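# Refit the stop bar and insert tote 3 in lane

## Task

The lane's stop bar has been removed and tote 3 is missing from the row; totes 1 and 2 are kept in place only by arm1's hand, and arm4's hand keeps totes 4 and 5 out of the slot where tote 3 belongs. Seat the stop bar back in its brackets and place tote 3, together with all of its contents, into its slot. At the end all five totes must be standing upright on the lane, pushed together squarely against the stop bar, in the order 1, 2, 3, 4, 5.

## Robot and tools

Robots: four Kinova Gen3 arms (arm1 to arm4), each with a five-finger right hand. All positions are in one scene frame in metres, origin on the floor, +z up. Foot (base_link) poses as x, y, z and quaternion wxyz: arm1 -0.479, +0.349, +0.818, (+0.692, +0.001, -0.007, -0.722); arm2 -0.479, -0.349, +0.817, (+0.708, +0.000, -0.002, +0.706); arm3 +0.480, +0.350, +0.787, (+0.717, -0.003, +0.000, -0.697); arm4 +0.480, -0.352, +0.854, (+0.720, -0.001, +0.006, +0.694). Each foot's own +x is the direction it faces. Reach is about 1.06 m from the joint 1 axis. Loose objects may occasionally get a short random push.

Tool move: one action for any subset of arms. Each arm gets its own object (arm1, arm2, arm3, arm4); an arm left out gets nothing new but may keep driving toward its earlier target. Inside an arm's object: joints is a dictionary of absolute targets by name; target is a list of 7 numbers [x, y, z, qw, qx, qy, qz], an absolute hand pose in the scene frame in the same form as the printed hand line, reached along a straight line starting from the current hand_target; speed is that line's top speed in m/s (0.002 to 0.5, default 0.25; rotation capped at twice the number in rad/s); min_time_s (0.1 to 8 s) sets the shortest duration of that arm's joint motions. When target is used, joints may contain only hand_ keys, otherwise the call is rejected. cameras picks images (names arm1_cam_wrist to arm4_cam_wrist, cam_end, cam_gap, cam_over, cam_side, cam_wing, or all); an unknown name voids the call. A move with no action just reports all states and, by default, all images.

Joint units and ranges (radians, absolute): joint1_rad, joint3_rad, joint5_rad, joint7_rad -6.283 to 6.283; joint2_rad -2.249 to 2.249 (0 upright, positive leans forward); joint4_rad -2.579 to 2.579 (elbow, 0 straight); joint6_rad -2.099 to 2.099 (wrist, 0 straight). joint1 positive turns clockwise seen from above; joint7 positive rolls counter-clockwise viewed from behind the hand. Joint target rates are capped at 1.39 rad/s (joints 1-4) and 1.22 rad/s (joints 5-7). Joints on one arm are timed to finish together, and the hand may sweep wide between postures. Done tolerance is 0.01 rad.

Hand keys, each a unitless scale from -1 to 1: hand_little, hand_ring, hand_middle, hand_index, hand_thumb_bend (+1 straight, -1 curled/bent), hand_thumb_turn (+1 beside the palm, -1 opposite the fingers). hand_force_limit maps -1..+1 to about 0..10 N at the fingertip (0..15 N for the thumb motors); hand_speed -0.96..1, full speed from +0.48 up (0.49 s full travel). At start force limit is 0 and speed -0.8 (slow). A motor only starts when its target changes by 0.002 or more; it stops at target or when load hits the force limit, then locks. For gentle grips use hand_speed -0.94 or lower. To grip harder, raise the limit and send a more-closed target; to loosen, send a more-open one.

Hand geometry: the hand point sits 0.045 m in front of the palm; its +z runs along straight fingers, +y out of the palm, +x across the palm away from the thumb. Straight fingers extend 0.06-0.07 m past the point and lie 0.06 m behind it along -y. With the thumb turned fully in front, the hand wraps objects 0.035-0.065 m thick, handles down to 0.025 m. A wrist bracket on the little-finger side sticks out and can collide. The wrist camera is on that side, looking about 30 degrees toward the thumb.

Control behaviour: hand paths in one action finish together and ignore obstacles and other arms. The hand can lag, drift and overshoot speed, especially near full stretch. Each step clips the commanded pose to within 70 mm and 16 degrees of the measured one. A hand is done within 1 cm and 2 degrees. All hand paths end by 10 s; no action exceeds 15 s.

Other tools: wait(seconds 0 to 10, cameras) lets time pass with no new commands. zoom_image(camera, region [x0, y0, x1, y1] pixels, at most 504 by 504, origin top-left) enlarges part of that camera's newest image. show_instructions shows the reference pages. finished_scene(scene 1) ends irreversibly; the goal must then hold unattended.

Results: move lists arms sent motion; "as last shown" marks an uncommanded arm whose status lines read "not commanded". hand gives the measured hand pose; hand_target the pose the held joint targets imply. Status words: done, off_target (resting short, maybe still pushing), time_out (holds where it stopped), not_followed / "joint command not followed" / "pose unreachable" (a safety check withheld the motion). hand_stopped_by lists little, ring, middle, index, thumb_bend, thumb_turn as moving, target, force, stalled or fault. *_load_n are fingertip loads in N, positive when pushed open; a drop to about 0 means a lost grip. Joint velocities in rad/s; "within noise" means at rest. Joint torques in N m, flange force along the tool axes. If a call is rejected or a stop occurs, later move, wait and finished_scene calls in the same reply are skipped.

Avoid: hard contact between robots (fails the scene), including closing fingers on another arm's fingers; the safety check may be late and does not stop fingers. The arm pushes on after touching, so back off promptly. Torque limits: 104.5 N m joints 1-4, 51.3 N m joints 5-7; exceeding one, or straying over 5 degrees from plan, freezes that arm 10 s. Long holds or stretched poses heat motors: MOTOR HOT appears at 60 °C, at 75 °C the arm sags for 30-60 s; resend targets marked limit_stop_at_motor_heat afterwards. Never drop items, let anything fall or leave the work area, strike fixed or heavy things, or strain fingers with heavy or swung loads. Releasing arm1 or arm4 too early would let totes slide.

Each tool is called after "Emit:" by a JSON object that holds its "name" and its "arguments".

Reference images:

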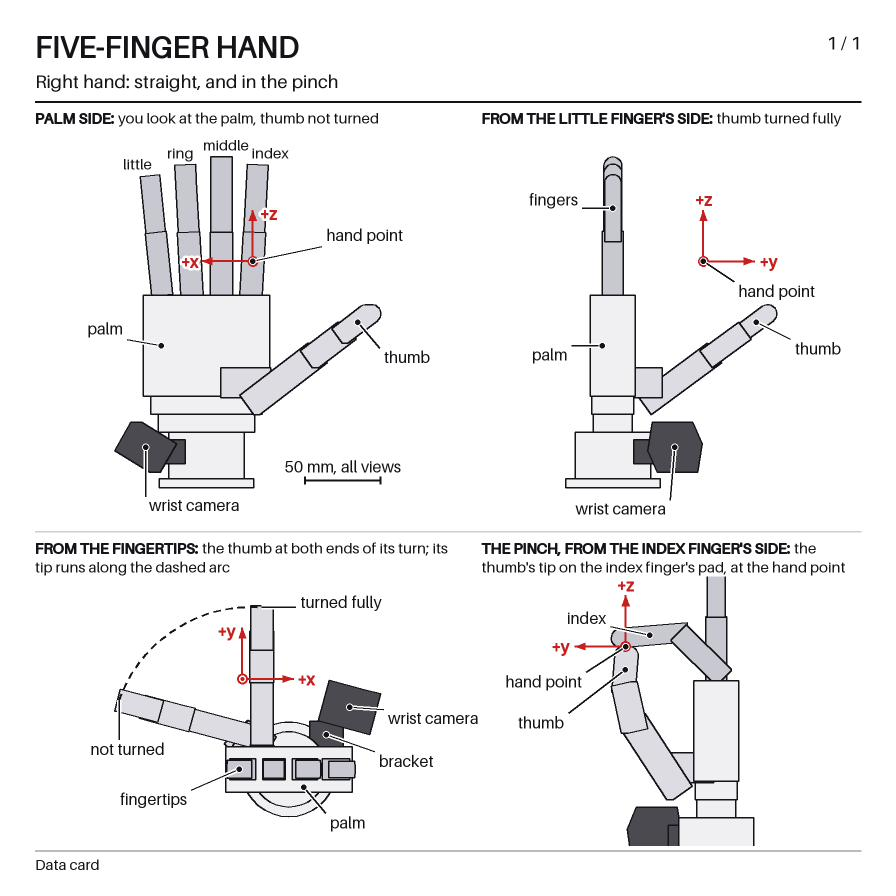

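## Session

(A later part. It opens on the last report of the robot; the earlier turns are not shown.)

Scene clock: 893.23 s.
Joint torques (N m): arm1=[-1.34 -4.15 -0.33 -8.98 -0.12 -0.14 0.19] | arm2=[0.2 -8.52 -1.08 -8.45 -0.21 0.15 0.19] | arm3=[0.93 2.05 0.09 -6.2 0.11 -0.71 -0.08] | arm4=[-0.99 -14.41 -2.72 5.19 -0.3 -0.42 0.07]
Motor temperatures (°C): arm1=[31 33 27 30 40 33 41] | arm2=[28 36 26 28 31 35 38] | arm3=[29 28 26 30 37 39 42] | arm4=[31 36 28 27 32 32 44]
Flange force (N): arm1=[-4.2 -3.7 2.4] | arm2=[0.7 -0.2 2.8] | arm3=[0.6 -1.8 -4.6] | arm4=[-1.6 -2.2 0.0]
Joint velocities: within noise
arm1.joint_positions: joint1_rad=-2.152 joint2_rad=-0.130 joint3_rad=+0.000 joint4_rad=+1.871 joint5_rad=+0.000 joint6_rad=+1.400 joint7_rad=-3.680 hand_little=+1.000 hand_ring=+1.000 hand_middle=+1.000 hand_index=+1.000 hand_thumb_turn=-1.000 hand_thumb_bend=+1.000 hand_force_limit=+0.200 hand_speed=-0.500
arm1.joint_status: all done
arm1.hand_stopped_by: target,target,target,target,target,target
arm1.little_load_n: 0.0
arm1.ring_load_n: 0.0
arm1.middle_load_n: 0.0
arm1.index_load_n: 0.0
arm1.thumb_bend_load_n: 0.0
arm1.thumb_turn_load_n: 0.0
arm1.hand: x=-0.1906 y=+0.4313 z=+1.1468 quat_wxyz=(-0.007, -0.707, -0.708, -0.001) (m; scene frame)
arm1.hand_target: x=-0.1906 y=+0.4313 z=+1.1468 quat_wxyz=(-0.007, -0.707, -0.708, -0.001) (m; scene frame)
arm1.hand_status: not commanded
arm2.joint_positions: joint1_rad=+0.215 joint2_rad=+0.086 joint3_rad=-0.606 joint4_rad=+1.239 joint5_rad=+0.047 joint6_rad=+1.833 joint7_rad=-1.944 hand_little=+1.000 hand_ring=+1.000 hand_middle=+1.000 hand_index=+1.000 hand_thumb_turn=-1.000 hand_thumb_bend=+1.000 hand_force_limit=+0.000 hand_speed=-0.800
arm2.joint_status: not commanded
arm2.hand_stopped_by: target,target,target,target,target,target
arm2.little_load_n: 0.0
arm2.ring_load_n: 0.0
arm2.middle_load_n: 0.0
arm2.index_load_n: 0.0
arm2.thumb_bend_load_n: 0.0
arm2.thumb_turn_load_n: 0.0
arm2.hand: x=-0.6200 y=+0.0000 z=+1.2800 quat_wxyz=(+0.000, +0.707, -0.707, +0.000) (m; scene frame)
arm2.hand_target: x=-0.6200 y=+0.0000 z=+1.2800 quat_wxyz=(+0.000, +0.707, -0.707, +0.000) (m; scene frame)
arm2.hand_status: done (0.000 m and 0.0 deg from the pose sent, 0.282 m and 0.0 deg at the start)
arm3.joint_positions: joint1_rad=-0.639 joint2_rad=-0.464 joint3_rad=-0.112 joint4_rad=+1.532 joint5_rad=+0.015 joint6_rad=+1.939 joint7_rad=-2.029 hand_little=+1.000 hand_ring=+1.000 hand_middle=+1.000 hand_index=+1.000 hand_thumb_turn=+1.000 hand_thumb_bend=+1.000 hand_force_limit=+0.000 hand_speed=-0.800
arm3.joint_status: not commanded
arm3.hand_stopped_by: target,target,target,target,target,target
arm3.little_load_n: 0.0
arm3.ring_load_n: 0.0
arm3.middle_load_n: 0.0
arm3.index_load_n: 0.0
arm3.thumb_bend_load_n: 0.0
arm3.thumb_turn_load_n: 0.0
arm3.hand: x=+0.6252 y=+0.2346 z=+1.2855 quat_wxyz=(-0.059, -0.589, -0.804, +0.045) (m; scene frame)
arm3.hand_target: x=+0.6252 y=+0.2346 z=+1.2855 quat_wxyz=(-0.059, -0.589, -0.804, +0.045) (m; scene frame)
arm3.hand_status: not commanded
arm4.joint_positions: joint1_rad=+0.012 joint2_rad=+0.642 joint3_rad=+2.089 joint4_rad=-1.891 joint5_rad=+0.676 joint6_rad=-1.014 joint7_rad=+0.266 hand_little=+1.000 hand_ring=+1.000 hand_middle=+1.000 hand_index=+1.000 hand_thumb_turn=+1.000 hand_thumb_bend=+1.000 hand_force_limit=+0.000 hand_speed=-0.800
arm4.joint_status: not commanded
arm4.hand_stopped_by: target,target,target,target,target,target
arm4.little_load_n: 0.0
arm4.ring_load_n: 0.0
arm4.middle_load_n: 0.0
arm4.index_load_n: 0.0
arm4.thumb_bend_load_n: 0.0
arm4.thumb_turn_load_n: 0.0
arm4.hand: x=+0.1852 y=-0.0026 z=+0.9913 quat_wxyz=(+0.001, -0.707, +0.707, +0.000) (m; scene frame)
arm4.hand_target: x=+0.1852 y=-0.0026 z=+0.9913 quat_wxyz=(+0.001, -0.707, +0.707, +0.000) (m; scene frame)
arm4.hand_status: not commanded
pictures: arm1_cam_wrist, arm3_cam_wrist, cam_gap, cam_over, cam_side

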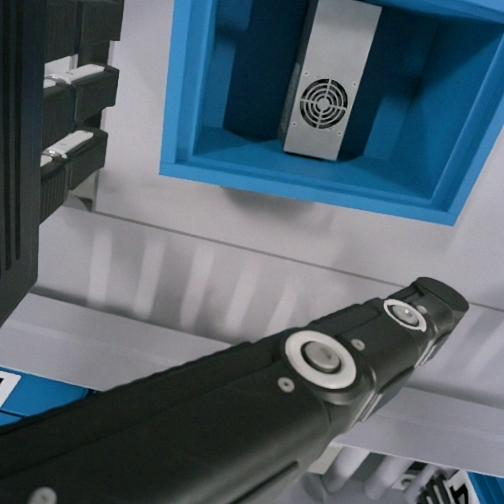

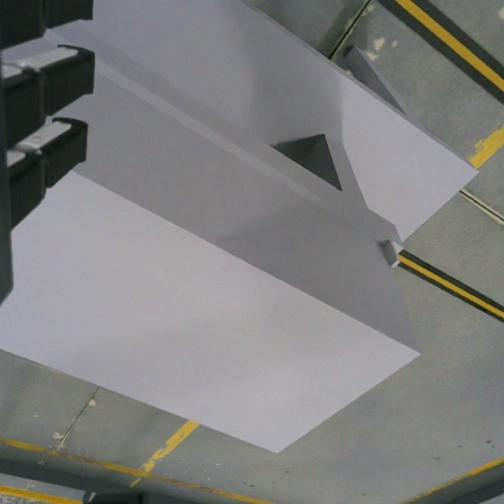

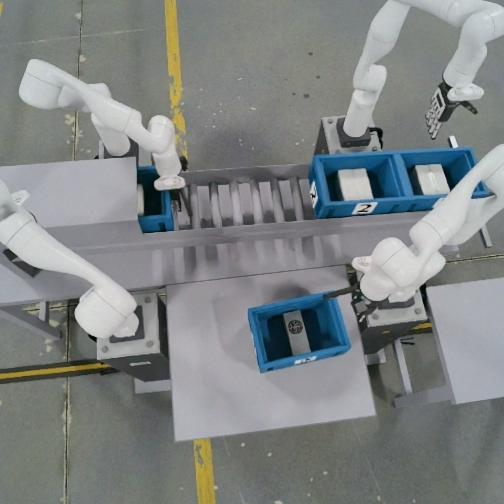

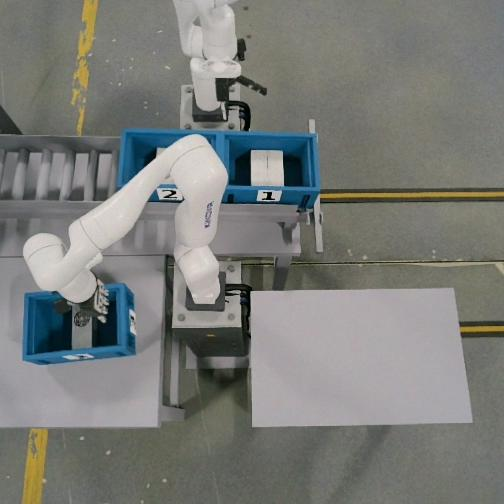

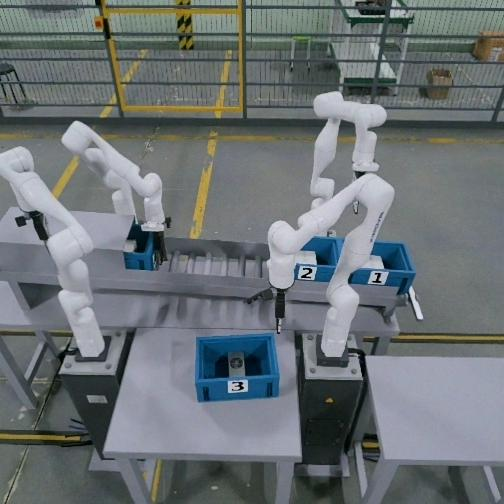

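Emit:
{"name": "move", "arguments": {"arm3": {"joints":{"joint1_rad":1.817,"joint2_rad":-0.464,"joint3_rad":0,"joint4_rad":1.532,"joint5_rad":0,"joint6_rad":2.07,"joint7_rad":-2.92,"hand_thumb_turn":-1},"min_time_s":4}, "cameras": ["arm3_cam_wrist","cam_gap"]}}

Emit:
{"name": "move", "arguments": {"arm3": {"joints":{"joint1_rad":1.817,"joint2_rad":0.373,"joint3_rad":0,"joint4_rad":1.03,"joint5_rad":0,"joint6_rad":1.739,"joint7_rad":-2.92},"min_time_s":3}, "cameras": ["arm3_cam_wrist","arm1_cam_wrist","cam_gap","cam_side","cam_over"]}}

Scene clock: 912.90 s.
Joint torques (N m): arm1=[-1.4 -4.23 -0.42 -9.04 -0.14 -0.13 0.26] | arm2=[0.25 -8.52 -1.09 -8.44 -0.25 0.16 0.19] | arm3=[1.04 2.55 -0.3 -5.83 -0.04 -0.43 -0.07] | arm4=[-0.96 -14.44 -2.74 5.19 -0.35 -0.47 0.1]
Motor temperatures (°C): arm1=[31 32 27 29 40 33 41] | arm2=[28 35 26 28 31 35 38] | arm3=[29 28 26 30 37 39 42] | arm4=[31 36 28 27 32 32 44]
Flange force (N): arm1=[-4.2 -3.6 2.6] | arm2=[0.6 0.0 2.7] | arm3=[-1.0 -2.3 -4.7] | arm4=[-1.5 -2.0 0.4]
move: arm3 done
Joint velocities: within noise
arm1, arm2, arm4: as last shown
arm3.joint_positions: joint1_rad=+1.817 joint2_rad=-0.464 joint3_rad=+0.000 joint4_rad=+1.532 joint5_rad=+0.000 joint6_rad=+2.070 joint7_rad=-2.920 hand_little=+1.000 hand_ring=+1.000 hand_middle=+1.000 hand_index=+1.000 hand_thumb_turn=-1.000 hand_thumb_bend=+1.000 hand_force_limit=+0.000 hand_speed=-0.800
arm3.joint_status: all done
arm3.hand_stopped_by: target,target,target,target,target,target
arm3.little_load_n: 0.0
arm3.ring_load_n: 0.0
arm3.middle_load_n: 0.0
arm3.index_load_n: 0.0
arm3.thumb_bend_load_n: 0.0
arm3.thumb_turn_load_n: 0.0
arm3.hand: x=+0.3408 y=+0.4259 z=+1.2782 quat_wxyz=(-0.004, -0.708, +0.706, +0.001)
arm3.hand_target: x=+0.3408 y=+0.4259 z=+1.2782 quat_wxyz=(-0.004, -0.708, +0.706, +0.001)
arm3.hand_status: not commanded

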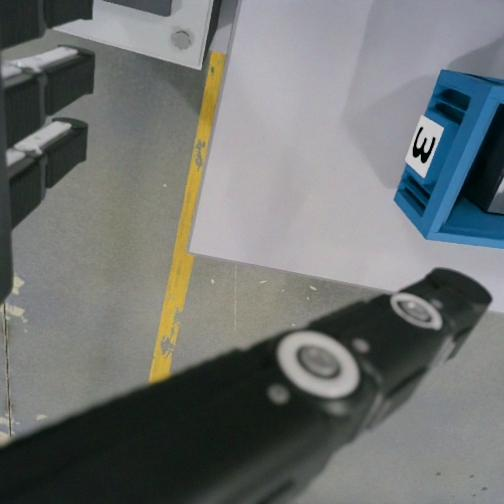

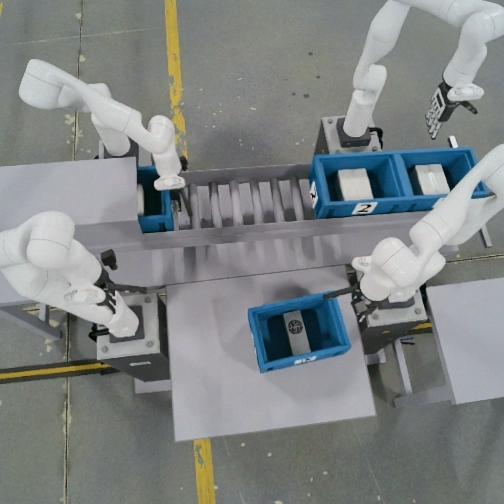

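Scene clock: 916.23 s.
Joint torques (N m): arm1=[-1.38 -4.15 -0.39 -8.99 -0.08 -0.2 0.25] | arm2=[0.17 -8.53 -1.09 -8.51 -0.21 0.15 0.17] | arm3=[1.02 -13.29 0.03 -6.72 -0.05 -0.45 -0.07] | arm4=[-0.98 -14.49 -2.74 5.16 -0.34 -0.46 0.08]
Motor temperatures (°C): arm1=[31 32 27 29 40 33 41] | arm2=[28 35 26 28 31 35 38] | arm3=[29 28 26 30 37 39 42] | arm4=[31 36 28 27 32 32 44]
Flange force (N): arm1=[-4.2 -3.8 2.2] | arm2=[0.9 -0.4 3.0] | arm3=[1.4 2.0 -5.6] | arm4=[-1.7 -2.0 0.3]
move: arm3 done
Joint velocities: within noise
arm1, arm2, arm4: as last shown
arm1.thumb_turn_load_n: 0.5
arm3.joint_positions: joint1_rad=+1.817 joint2_rad=+0.373 joint3_rad=+0.000 joint4_rad=+1.030 joint5_rad=+0.000 joint6_rad=+1.739 joint7_rad=-2.920 hand_little=+1.000 hand_ring=+1.000 hand_middle=+1.000 hand_index=+1.000 hand_thumb_turn=-1.000 hand_thumb_bend=+1.000 hand_force_limit=+0.000 hand_speed=-0.800
arm3.joint_status: all done
arm3.hand_stopped_by: target,target,target,target,target,target
arm3.little_load_n: 0.0
arm3.ring_load_n: 0.0
arm3.middle_load_n: 0.0
arm3.index_load_n: 0.0
arm3.thumb_bend_load_n: 0.0
arm3.thumb_turn_load_n: 0.0
arm3.hand: x=-0.0255 y=+0.5066 z=+1.1955 quat_wxyz=(-0.002, -0.708, +0.706, +0.000)
arm3.hand_target: x=-0.0255 y=+0.5066 z=+1.1955 quat_wxyz=(-0.002, -0.708, +0.706, +0.000)
arm3.hand_status: not commanded
pictures: arm1_cam_wrist, arm3_cam_wrist, cam_gap, cam_over, cam_side

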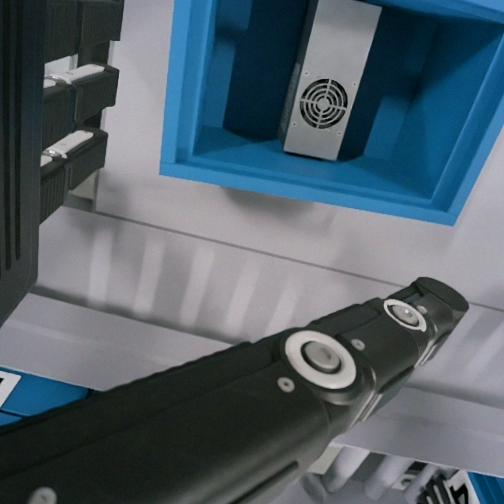

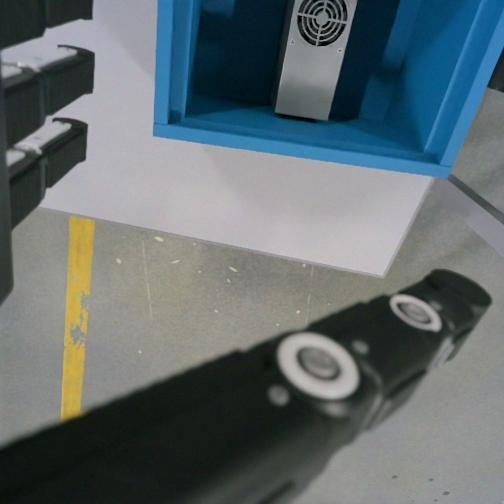

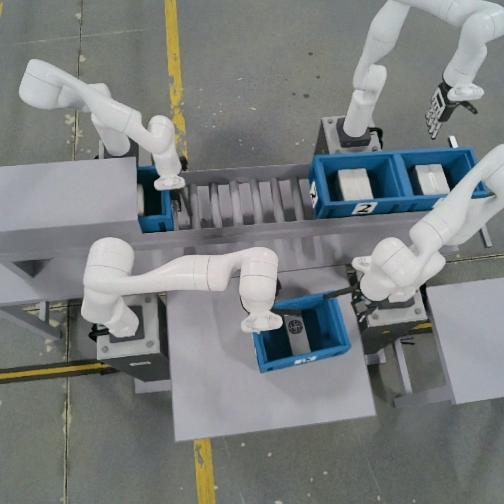

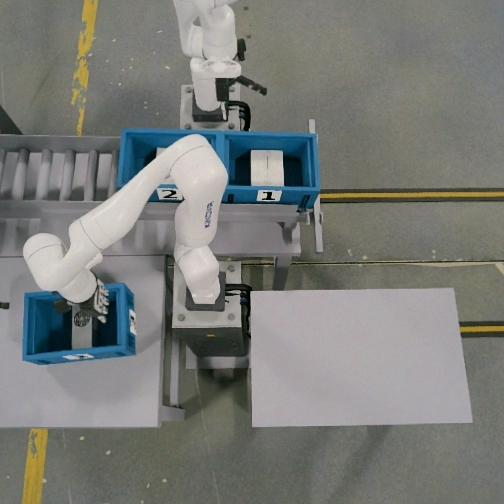

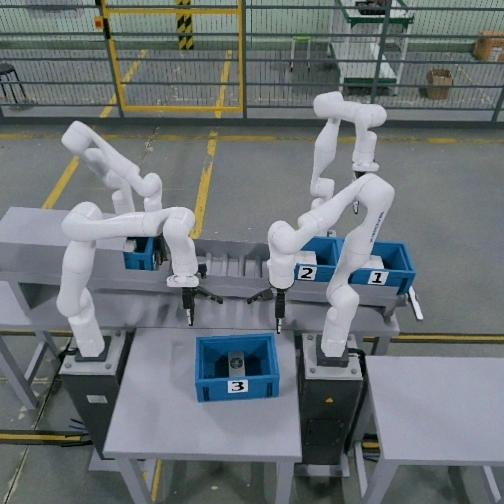

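Emit:
{"name": "zoom_image", "arguments": {"camera": "cam_side", "region": [150, 280, 330, 430]}}

Emit:
{"name": "zoom_image", "arguments": {"camera": "arm1_cam_wrist", "region": [140, 0, 504, 300]}}

Emit:
{"name": "zoom_image", "arguments": {"camera": "arm3_cam_wrist", "region": [100, 0, 504, 300]}}

Emit:
{"name": "zoom_image", "arguments": {"camera": "cam_gap", "region": [220, 250, 380, 400]}}

Scaled by 2.800.

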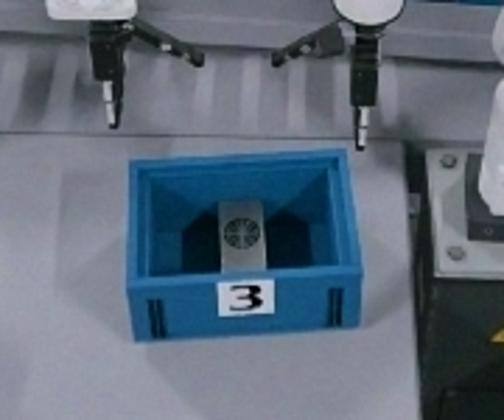

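Scaled by 1.385.

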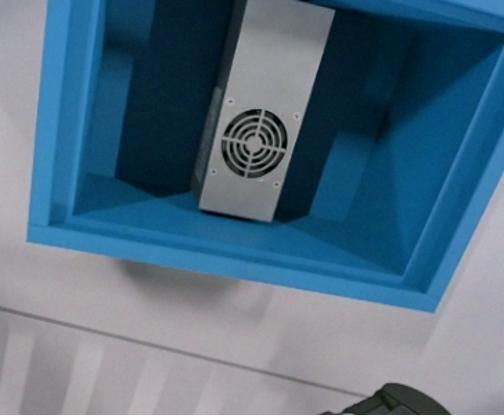

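Scaled by 1.248.

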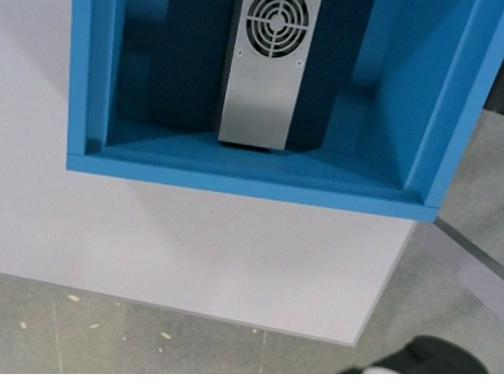

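Scaled by 3.150.

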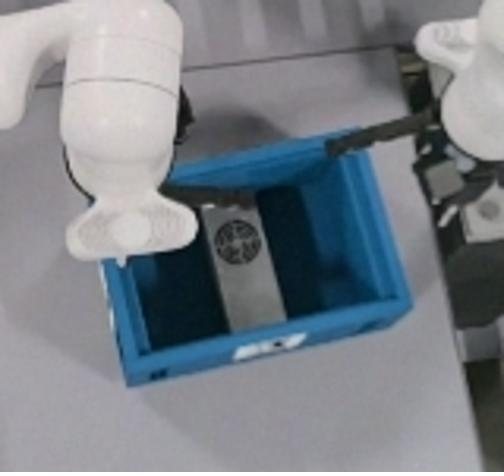

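Emit:
{"name": "move", "arguments": {"arm1": {"target":[-0.2533,0.4363,1.05,0,0.6724,0.7402,0],"speed":0.08}, "arm3": {"target":[0.0333,0.4897,1.05,0,-0.7402,0.6724,0],"speed":0.08}, "cameras": ["arm1_cam_wrist","arm3_cam_wrist","cam_side","cam_gap","cam_over"]}}

Scene clock: 965.93 s.
Joint torques (N m): arm1=[-1.42 -2.36 -0.3 -8.26 -0.15 -0.17 0.2] | arm2=[0.22 -8.48 -1.08 -8.47 -0.2 0.13 0.15] | arm3=[0.95 -10.97 -0.05 -6.29 -0.04 -0.43 -0.11] | arm4=[-1.01 -14.41 -2.67 5.12 -0.33 -0.48 0.08]
Motor temperatures (°C): arm1=[31 32 27 29 40 33 41] | arm2=[28 35 26 28 31 35 38] | arm3=[29 29 26 31 37 39 42] | arm4=[31 36 28 27 31 32 44]
Flange force (N): arm1=[-4.8 -3.5 0.8] | arm2=[0.9 -0.3 2.8] | arm3=[1.0 1.8 -5.2] | arm4=[-1.6 -2.2 0.0]
move: arm1 done; arm3 done
Joint velocities: within noise
arm1.joint_positions: joint1_rad=-2.207 joint2_rad=-0.190 joint3_rad=-0.077 joint4_rad=+2.238 joint5_rad=-0.031 joint6_rad=+1.096 joint7_rad=-3.701 hand_little=+1.000 hand_ring=+1.000 hand_middle=+1.000 hand_index=+1.000 hand_thumb_turn=-1.000 hand_thumb_bend=+1.000 hand_force_limit=+0.200 hand_speed=-0.500
arm1.joint_status: not commanded
arm1.hand_stopped_by: target,target,target,target,target,target
arm1.little_load_n: 0.0
arm1.ring_load_n: 0.0
arm1.middle_load_n: 0.5
arm1.index_load_n: 0.0
arm1.thumb_bend_load_n: -0.5
arm1.thumb_turn_load_n: 0.0
arm1.hand: x=-0.2533 y=+0.4363 z=+1.0500 quat_wxyz=(+0.000, -0.672, -0.740, +0.000)
arm1.hand_target: x=-0.2533 y=+0.4363 z=+1.0500 quat_wxyz=(+0.000, -0.672, -0.740, +0.000)
arm1.hand_status: done (0.000 m and 0.0 deg from the pose sent, 0.115 m and 5.5 deg at the start)
arm2, arm4: as last shown
arm3.joint_positions: joint1_rad=+1.844 joint2_rad=+0.256 joint3_rad=-0.029 joint4_rad=+1.666 joint5_rad=+0.012 joint6_rad=+1.223 joint7_rad=-2.834 hand_little=+1.000 hand_ring=+1.000 hand_middle=+1.000 hand_index=+1.000 hand_thumb_turn=-1.000 hand_thumb_bend=+1.000 hand_force_limit=+0.000 hand_speed=-0.800
arm3.joint_status: not commanded
arm3.hand_stopped_by: target,target,target,target,target,target
arm3.little_load_n: 0.0
arm3.ring_load_n: 0.0
arm3.middle_load_n: 0.0
arm3.index_load_n: 0.0
arm3.thumb_bend_load_n: 0.0
arm3.thumb_turn_load_n: 0.0
arm3.hand: x=+0.0333 y=+0.4897 z=+1.0500 quat_wxyz=(+0.000, -0.740, +0.672, +0.000)
arm3.hand_target: x=+0.0333 y=+0.4897 z=+1.0500 quat_wxyz=(+0.000, -0.740, +0.672, +0.000)
arm3.hand_status: done (0.000 m and 0.0 deg from the pose sent, 0.158 m and 5.3 deg at the start)
pictures: arm1_cam_wrist, arm3_cam_wrist, cam_gap, cam_over, cam_side

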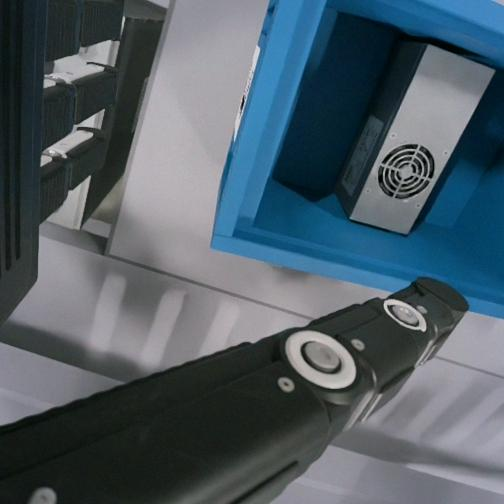

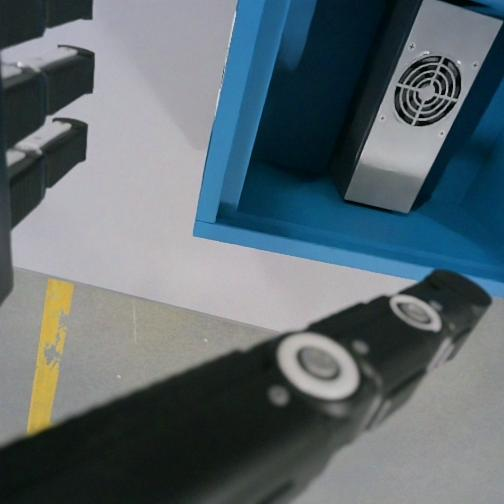

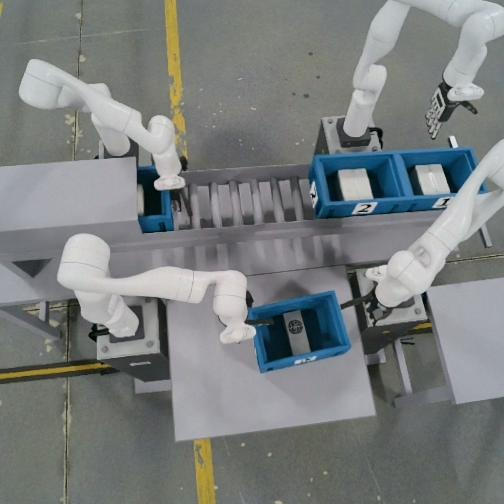

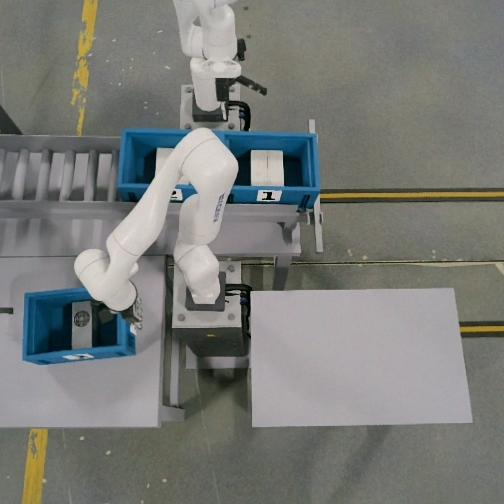

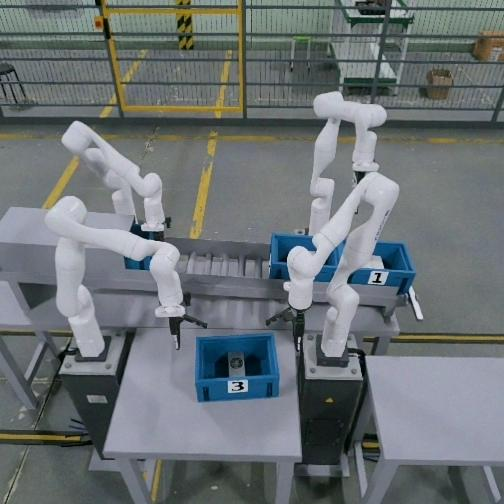

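Emit:
{"name": "move", "arguments": {"arm1": {"target":[-0.2533,0.4363,0.95,0,0.6724,0.7402,0],"speed":0.08}, "arm3": {"target":[0.0333,0.4897,0.95,0,-0.7402,0.6724,0],"speed":0.08}, "cameras": ["arm1_cam_wrist","arm3_cam_wrist","cam_side","cam_gap","cam_over"]}}

Emit:
{"name": "zoom_image", "arguments": {"camera": "cam_side", "region": [150, 280, 330, 430]}}

Emit:
{"name": "zoom_image", "arguments": {"camera": "cam_gap", "region": [220, 250, 380, 400]}}

Scene clock: 995.80 s.
Joint torques (N m): arm1=[-1.33 -4.23 -0.33 -5.86 -0.23 -0.13 0.24] | arm2=[0.23 -8.49 -1.04 -8.47 -0.23 0.14 0.2] | arm3=[0.93 -11.77 -0.09 -5.06 -0.02 -0.38 -0.09] | arm4=[-1.02 -14.46 -2.67 5.15 -0.35 -0.47 0.07]
Motor temperatures (°C): arm1=[31 31 27 29 40 33 41] | arm2=[28 35 26 28 31 35 38] | arm3=[29 30 26 30 37 39 42] | arm4=[31 36 28 27 31 32 44]
Flange force (N): arm1=[-5.3 -2.4 -1.5] | arm2=[0.7 0.0 2.8] | arm3=[1.1 2.4 -5.3] | arm4=[-1.6 -2.2 0.1]
move: arm1 done; arm3 done
Joint velocities: within noise
arm1.joint_positions: joint1_rad=-2.219 joint2_rad=+0.026 joint3_rad=-0.092 joint4_rad=+2.473 joint5_rad=-0.019 joint6_rad=+0.645 joint7_rad=-3.729 hand_little=+1.000 hand_ring=+1.000 hand_middle=+1.000 hand_index=+1.000 hand_thumb_turn=-1.000 hand_thumb_bend=+1.000 hand_force_limit=+0.200 hand_speed=-0.500
arm1.joint_status: not commanded
arm1.hand_stopped_by: target,target,target,target,target,target
arm1.little_load_n: 0.0
arm1.ring_load_n: 0.0
arm1.middle_load_n: 0.0
arm1.index_load_n: 0.0
arm1.thumb_bend_load_n: 0.0
arm1.thumb_turn_load_n: 0.0
arm1.hand: x=-0.2533 y=+0.4363 z=+0.9500 quat_wxyz=(+0.000, -0.672, -0.740, +0.000)
arm1.hand_target: x=-0.2533 y=+0.4363 z=+0.9500 quat_wxyz=(+0.000, -0.672, -0.740, +0.000)
arm1.hand_status: done (0.000 m and 0.0 deg from the pose sent, 0.100 m and 0.0 deg at the start)
arm2, arm4: as last shown
arm3.joint_positions: joint1_rad=+1.846 joint2_rad=+0.372 joint3_rad=-0.032 joint4_rad=+1.858 joint5_rad=+0.020 joint6_rad=+0.914 joint7_rad=-2.841 hand_little=+1.000 hand_ring=+1.000 hand_middle=+1.000 hand_index=+1.000 hand_thumb_turn=-1.000 hand_thumb_bend=+1.000 hand_force_limit=+0.000 hand_speed=-0.800
arm3.joint_status: not commanded
arm3.hand_stopped_by: target,target,target,target,target,target
arm3.little_load_n: 0.0
arm3.ring_load_n: 0.0
arm3.middle_load_n: 0.0
arm3.index_load_n: 0.0
arm3.thumb_bend_load_n: 0.0
arm3.thumb_turn_load_n: 0.0
arm3.hand: x=+0.0333 y=+0.4897 z=+0.9500 quat_wxyz=(+0.000, -0.740, +0.672, +0.000)
arm3.hand_target: x=+0.0333 y=+0.4897 z=+0.9500 quat_wxyz=(+0.000, -0.740, +0.672, +0.000)
arm3.hand_status: done (0.000 m and 0.0 deg from the pose sent, 0.100 m and 0.0 deg at the start)
pictures: arm1_cam_wrist, arm3_cam_wrist, cam_gap, cam_over, cam_side

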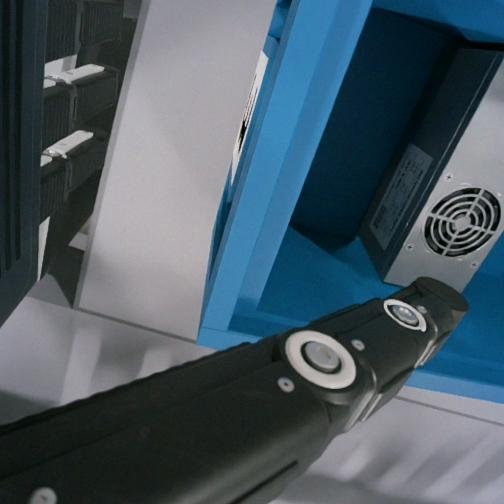

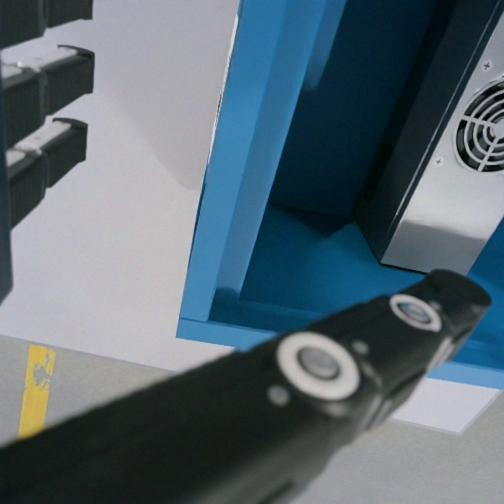

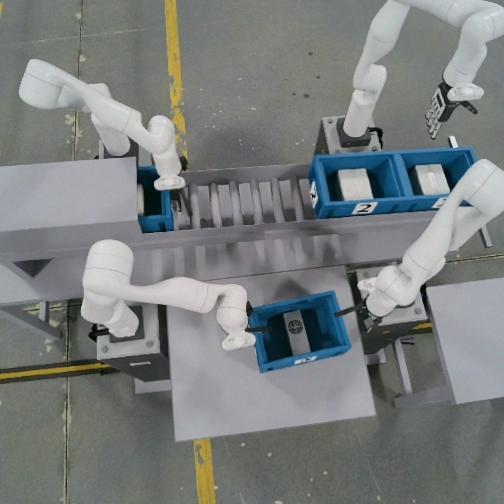

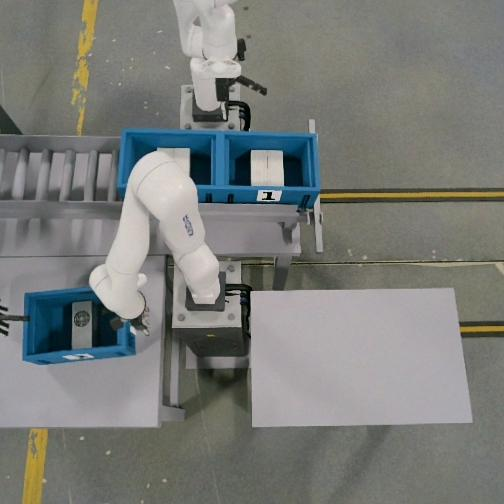

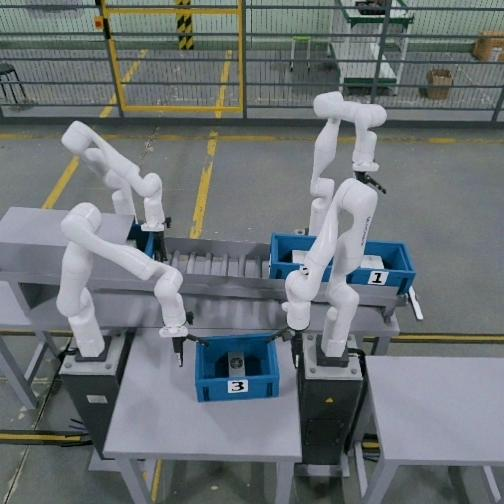

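Scaled by 2.800.

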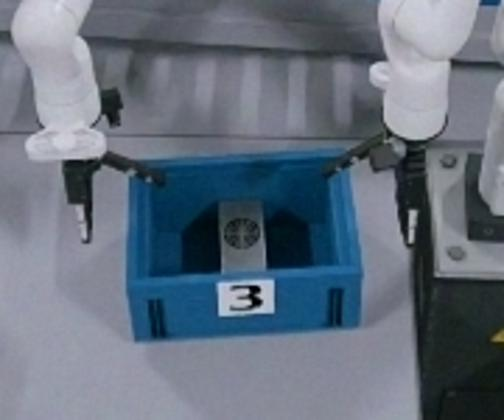

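Scaled by 3.150.

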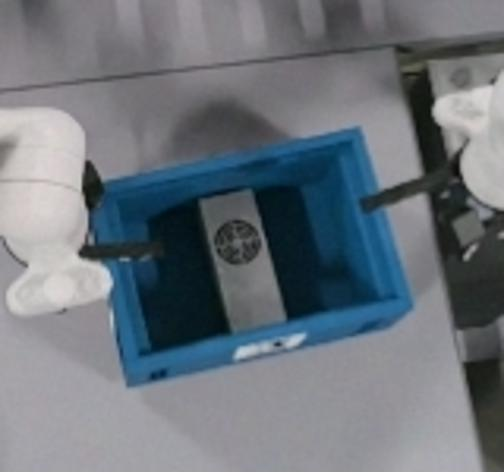

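Emit:
{"name": "zoom_image", "arguments": {"camera": "arm1_cam_wrist", "region": [150, 0, 400, 350]}}

Emit:
{"name": "zoom_image", "arguments": {"camera": "arm3_cam_wrist", "region": [120, 0, 370, 350]}}

Scaled by 1.440.

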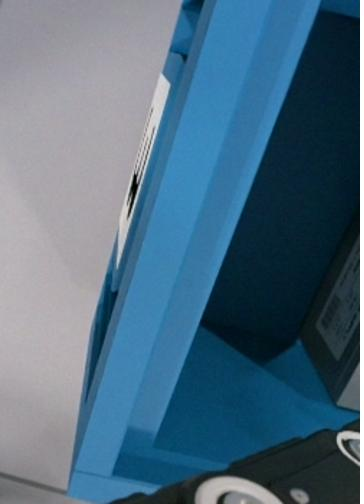

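Scaled by 1.440.

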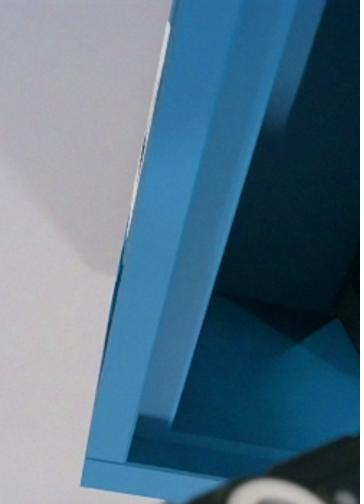

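Emit:
{"name": "move", "arguments": {"arm1": {"target":[-0.2235,0.4400,0.95,0,0.6626,0.7489,0],"speed":0.05}, "arm3": {"target":[0.0135,0.4873,0.95,0,-0.7489,0.6626,0],"speed":0.05}, "cameras": ["arm1_cam_wrist","arm3_cam_wrist","cam_side","cam_gap"]}}

Emit:
{"name": "zoom_image", "arguments": {"camera": "cam_side", "region": [150, 280, 330, 430]}}

Emit:
{"name": "zoom_image", "arguments": {"camera": "cam_gap", "region": [220, 250, 380, 400]}}

Scene clock: 1010.53 s.
Joint torques (N m): arm1=[-1.4 -5.27 -0.16 -5.91 -0.15 -0.15 0.28] | arm2=[0.19 -8.54 -1.07 -8.46 -0.21 0.14 0.17] | arm3=[0.87 -12.57 -0.08 -5.13 0.04 -0.44 -0.06] | arm4=[-0.94 -14.39 -2.69 5.23 -0.31 -0.45 0.07]
Motor temperatures (°C): arm1=[31 31 27 29 40 33 41] | arm2=[28 34 26 28 31 35 38] | arm3=[29 30 26 30 37 39 42] | arm4=[31 36 28 27 31 32 44]
Flange force (N): arm1=[-4.8 -3.2 -1.6] | arm2=[0.7 -0.2 2.7] | arm3=[0.8 2.8 -5.3] | arm4=[-1.4 -2.2 0.2]
move: arm1 done; arm3 done
Joint velocities: within noise
arm1.joint_positions: joint1_rad=-2.177 joint2_rad=+0.084 joint3_rad=-0.058 joint4_rad=+2.410 joint5_rad=-0.014 joint6_rad=+0.652 joint7_rad=-3.632 hand_little=+1.000 hand_ring=+1.000 hand_middle=+1.000 hand_index=+1.000 hand_thumb_turn=-1.000 hand_thumb_bend=+1.000 hand_force_limit=+0.200 hand_speed=-0.500
arm1.joint_status: not commanded
arm1.hand_stopped_by: target,target,target,target,target,target
arm1.little_load_n: 0.0
arm1.ring_load_n: 0.0
arm1.middle_load_n: 0.5
arm1.index_load_n: 0.0
arm1.thumb_bend_load_n: 0.0
arm1.thumb_turn_load_n: 0.0
arm1.hand: x=-0.2235 y=+0.4400 z=+0.9500 quat_wxyz=(+0.000, -0.663, -0.749, +0.000)
arm1.hand_target: x=-0.2235 y=+0.4400 z=+0.9500 quat_wxyz=(+0.000, -0.663, -0.749, +0.000)
arm1.hand_status: done (0.000 m and 0.0 deg from the pose sent, 0.030 m and 1.5 deg at the start)
arm2, arm4: as last shown
arm3.joint_positions: joint1_rad=+1.838 joint2_rad=+0.408 joint3_rad=-0.039 joint4_rad=+1.800 joint5_rad=+0.024 joint6_rad=+0.937 joint7_rad=-2.830 hand_little=+1.000 hand_ring=+1.000 hand_middle=+1.000 hand_index=+1.000 hand_thumb_turn=-1.000 hand_thumb_bend=+1.000 hand_force_limit=+0.000 hand_speed=-0.800
arm3.joint_status: not commanded
arm3.hand_stopped_by: target,target,target,target,target,target
arm3.little_load_n: 0.0
arm3.ring_load_n: 0.0
arm3.middle_load_n: 0.0
arm3.index_load_n: 0.0
arm3.thumb_bend_load_n: 0.0
arm3.thumb_turn_load_n: 0.0
arm3.hand: x=+0.0135 y=+0.4873 z=+0.9500 quat_wxyz=(+0.000, -0.749, +0.663, +0.000)
arm3.hand_target: x=+0.0135 y=+0.4873 z=+0.9500 quat_wxyz=(+0.000, -0.749, +0.663, +0.000)
arm3.hand_status: done (0.000 m and 0.0 deg from the pose sent, 0.020 m and 1.5 deg at the start)
arm4.little_load_n: -0.5
pictures: arm1_cam_wrist, arm3_cam_wrist, cam_gap, cam_side

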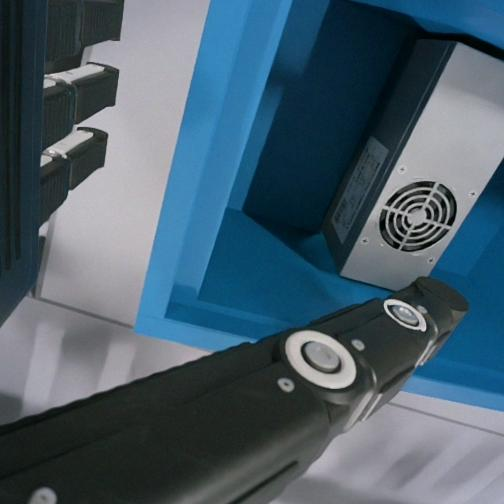

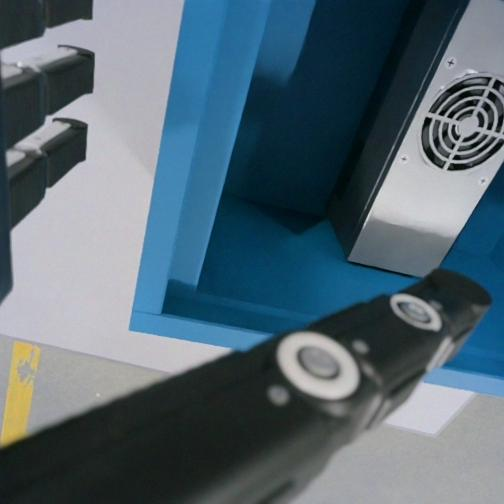

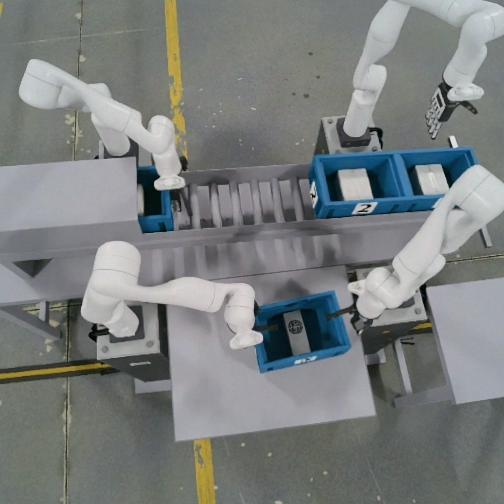

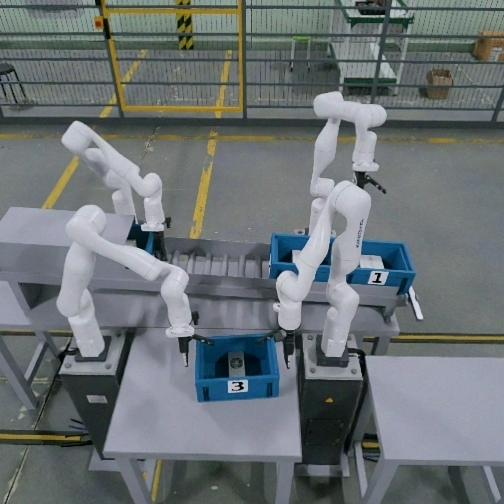

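Scaled by 2.800.

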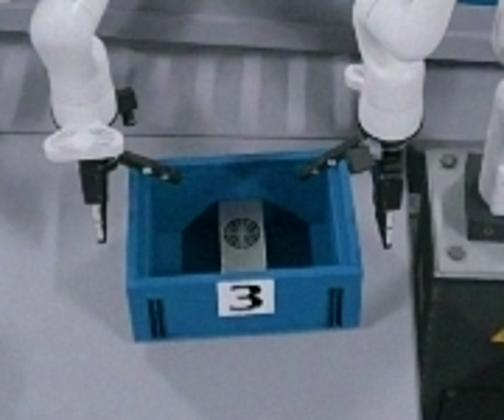

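Scaled by 3.150.

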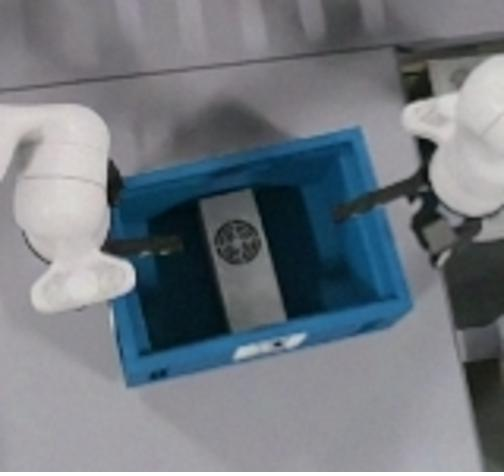

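Emit:
{"name": "move", "arguments": {"arm1": {"target":[-0.2106,0.4416,0.95,0,0.6626,0.7489,0],"speed":0.03}, "arm3": {"target":[0.0006,0.4857,0.95,0,-0.7489,0.6626,0],"speed":0.03}, "cameras": ["arm1_cam_wrist","arm3_cam_wrist","cam_side"]}}

Emit:
{"name": "move", "arguments": {"arm1": {"target":[-0.2056,0.4422,0.95,0,0.6626,0.7489,0],"speed":0.03}, "arm3": {"target":[-0.0044,0.4851,0.95,0,-0.7489,0.6626,0],"speed":0.03}, "cameras": []}}

Emit:
{"name": "zoom_image", "arguments": {"camera": "cam_side", "region": [150, 280, 330, 430]}}

Scene clock: 1017.70 s.
Joint torques (N m): arm1=[-1.38 -5.74 -0.3 -5.93 -0.15 -0.17 0.3] | arm2=[0.19 -8.53 -1.09 -8.45 -0.22 0.15 0.18] | arm3=[0.99 -12.93 -0.02 -5.22 -0.04 -0.43 -0.08] | arm4=[-0.97 -14.41 -2.72 5.24 -0.35 -0.41 0.05]
Motor temperatures (°C): arm1=[31 31 27 29 40 33 41] | arm2=[28 34 26 28 31 35 38] | arm3=[29 30 26 30 37 39 42] | arm4=[31 36 28 27 31 32 44]
Flange force (N): arm1=[-4.9 -3.2 -1.8] | arm2=[0.7 -0.2 2.8] | arm3=[1.1 2.7 -5.3] | arm4=[-1.5 -2.2 0.2]
move: arm1 done; arm3 done
Joint velocities: within noise
arm1.joint_positions: joint1_rad=-2.162 joint2_rad=+0.110 joint3_rad=-0.048 joint4_rad=+2.379 joint5_rad=-0.013 joint6_rad=+0.657 joint7_rad=-3.606 hand_little=+1.000 hand_ring=+1.000 hand_middle=+1.000 hand_index=+1.000 hand_thumb_turn=-1.000 hand_thumb_bend=+1.000 hand_force_limit=+0.200 hand_speed=-0.500
arm1.joint_status: not commanded
arm1.hand_stopped_by: target,target,target,target,target,target
arm1.little_load_n: 0.0
arm1.ring_load_n: 0.0
arm1.middle_load_n: 0.0
arm1.index_load_n: 0.0
arm1.thumb_bend_load_n: 0.0
arm1.thumb_turn_load_n: 0.0
arm1.hand: x=-0.2106 y=+0.4416 z=+0.9500 quat_wxyz=(+0.000, -0.663, -0.749, +0.000)
arm1.hand_target: x=-0.2106 y=+0.4416 z=+0.9500 quat_wxyz=(+0.000, -0.663, -0.749, +0.000)
arm1.hand_status: done (0.000 m and 0.0 deg from the pose sent, 0.013 m and 0.0 deg at the start)
arm2, arm4: as last shown
arm3.joint_positions: joint1_rad=+1.828 joint2_rad=+0.432 joint3_rad=-0.039 joint4_rad=+1.760 joint5_rad=+0.025 joint6_rad=+0.953 joint7_rad=-2.841 hand_little=+1.000 hand_ring=+1.000 hand_middle=+1.000 hand_index=+1.000 hand_thumb_turn=-1.000 hand_thumb_bend=+1.000 hand_force_limit=+0.000 hand_speed=-0.800
arm3.joint_status: not commanded
arm3.hand_stopped_by: target,target,target,target,target,target
arm3.little_load_n: 0.0
arm3.ring_load_n: 0.0
arm3.middle_load_n: 0.0
arm3.index_load_n: 0.0
arm3.thumb_bend_load_n: 0.0
arm3.thumb_turn_load_n: 0.0
arm3.hand: x=+0.0006 y=+0.4857 z=+0.9500 quat_wxyz=(+0.000, -0.749, +0.663, +0.000)
arm3.hand_target: x=+0.0006 y=+0.4857 z=+0.9500 quat_wxyz=(+0.000, -0.749, +0.663, +0.000)
arm3.hand_status: done (0.000 m and 0.0 deg from the pose sent, 0.013 m and 0.0 deg at the start)
arm4.little_load_n: 0.0

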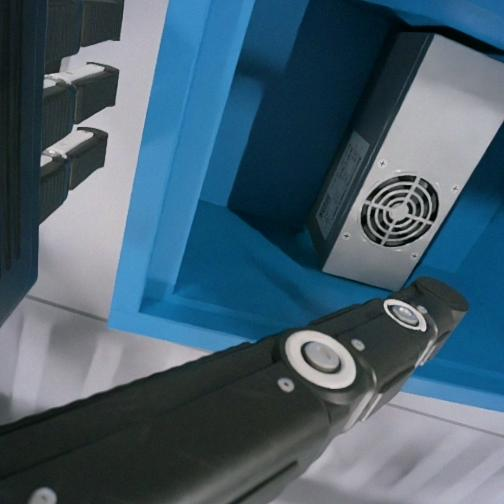

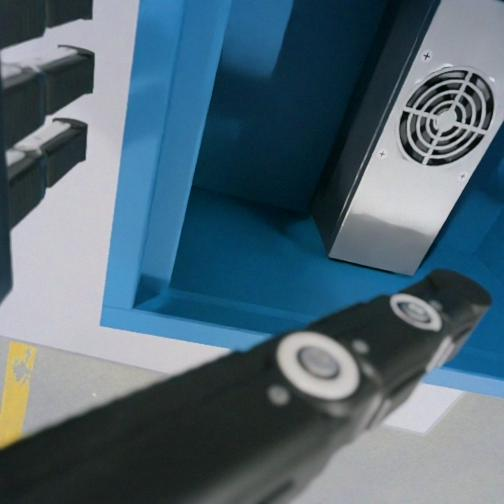

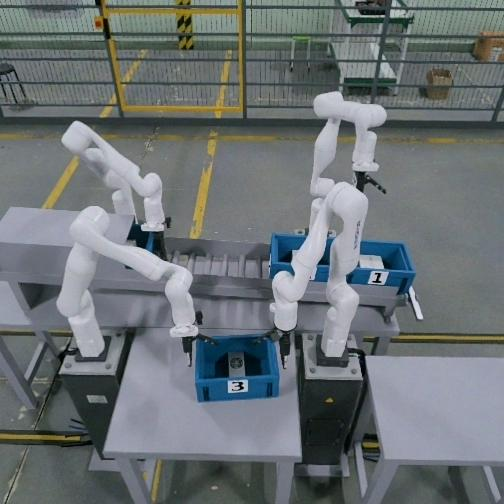

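Scene clock: 1018.67 s.
Joint torques (N m): arm1=[-1.48 -5.96 -0.19 -6.01 -0.15 -0.21 0.29] | arm2=[0.24 -8.54 -1.1 -8.42 -0.21 0.15 0.19] | arm3=[0.97 -13.15 -0.05 -5.28 -0.05 -0.41 -0.1] | arm4=[-0.94 -14.44 -2.71 5.18 -0.3 -0.44 0.1]
Motor temperatures (°C): arm1=[31 31 27 29 40 33 41] | arm2=[28 34 26 28 31 35 38] | arm3=[29 30 26 30 37 39 42] | arm4=[31 36 28 27 31 32 44]
Flange force (N): arm1=[-5.0 -3.3 -1.8] | arm2=[0.5 -0.1 2.6] | arm3=[1.0 2.6 -5.1] | arm4=[-1.5 -2.0 0.2]
move: arm1 done; arm3 done
Joint velocities: within noise
arm1.joint_positions: joint1_rad=-2.156 joint2_rad=+0.120 joint3_rad=-0.044 joint4_rad=+2.367 joint5_rad=-0.013 joint6_rad=+0.659 joint7_rad=-3.597 hand_little=+1.000 hand_ring=+1.000 hand_middle=+1.000 hand_index=+1.000 hand_thumb_turn=-1.000 hand_thumb_bend=+1.000 hand_force_limit=+0.200 hand_speed=-0.500
arm1.joint_status: not commanded
arm1.hand_stopped_by: target,target,target,target,target,target
arm1.little_load_n: 0.0
arm1.ring_load_n: 0.0
arm1.middle_load_n: 0.0
arm1.index_load_n: 0.0
arm1.thumb_bend_load_n: -0.5
arm1.thumb_turn_load_n: 0.0
arm1.hand: x=-0.2056 y=+0.4422 z=+0.9500 quat_wxyz=(+0.000, -0.663, -0.749, +0.000)
arm1.hand_target: x=-0.2056 y=+0.4422 z=+0.9500 quat_wxyz=(+0.000, -0.663, -0.749, +0.000)
arm1.hand_status: done (0.000 m and 0.0 deg from the pose sent, 0.005 m and 0.0 deg at the start)
arm2, arm4: as last shown
arm3.joint_positions: joint1_rad=+1.824 joint2_rad=+0.441 joint3_rad=-0.039 joint4_rad=+1.745 joint5_rad=+0.025 joint6_rad=+0.959 joint7_rad=-2.844 hand_little=+1.000 hand_ring=+1.000 hand_middle=+1.000 hand_index=+1.000 hand_thumb_turn=-1.000 hand_thumb_bend=+1.000 hand_force_limit=+0.000 hand_speed=-0.800
arm3.joint_status: not commanded
arm3.hand_stopped_by: target,target,target,target,target,target
arm3.little_load_n: 0.0
arm3.ring_load_n: 0.0
arm3.middle_load_n: 0.0
arm3.index_load_n: 0.0
arm3.thumb_bend_load_n: 0.0
arm3.thumb_turn_load_n: 0.0
arm3.hand: x=-0.0044 y=+0.4851 z=+0.9500 quat_wxyz=(+0.000, -0.749, +0.663, +0.000)
arm3.hand_target: x=-0.0044 y=+0.4851 z=+0.9500 quat_wxyz=(+0.000, -0.749, +0.663, +0.000)
arm3.hand_status: done (0.000 m and 0.0 deg from the pose sent, 0.005 m and 0.0 deg at the start)
arm4.thumb_bend_load_n: -0.5

Scaled by 2.800.
This view is cut from an older image: the scene may have changed since it was taken.

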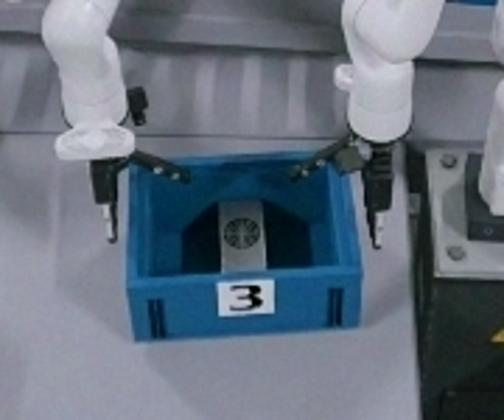

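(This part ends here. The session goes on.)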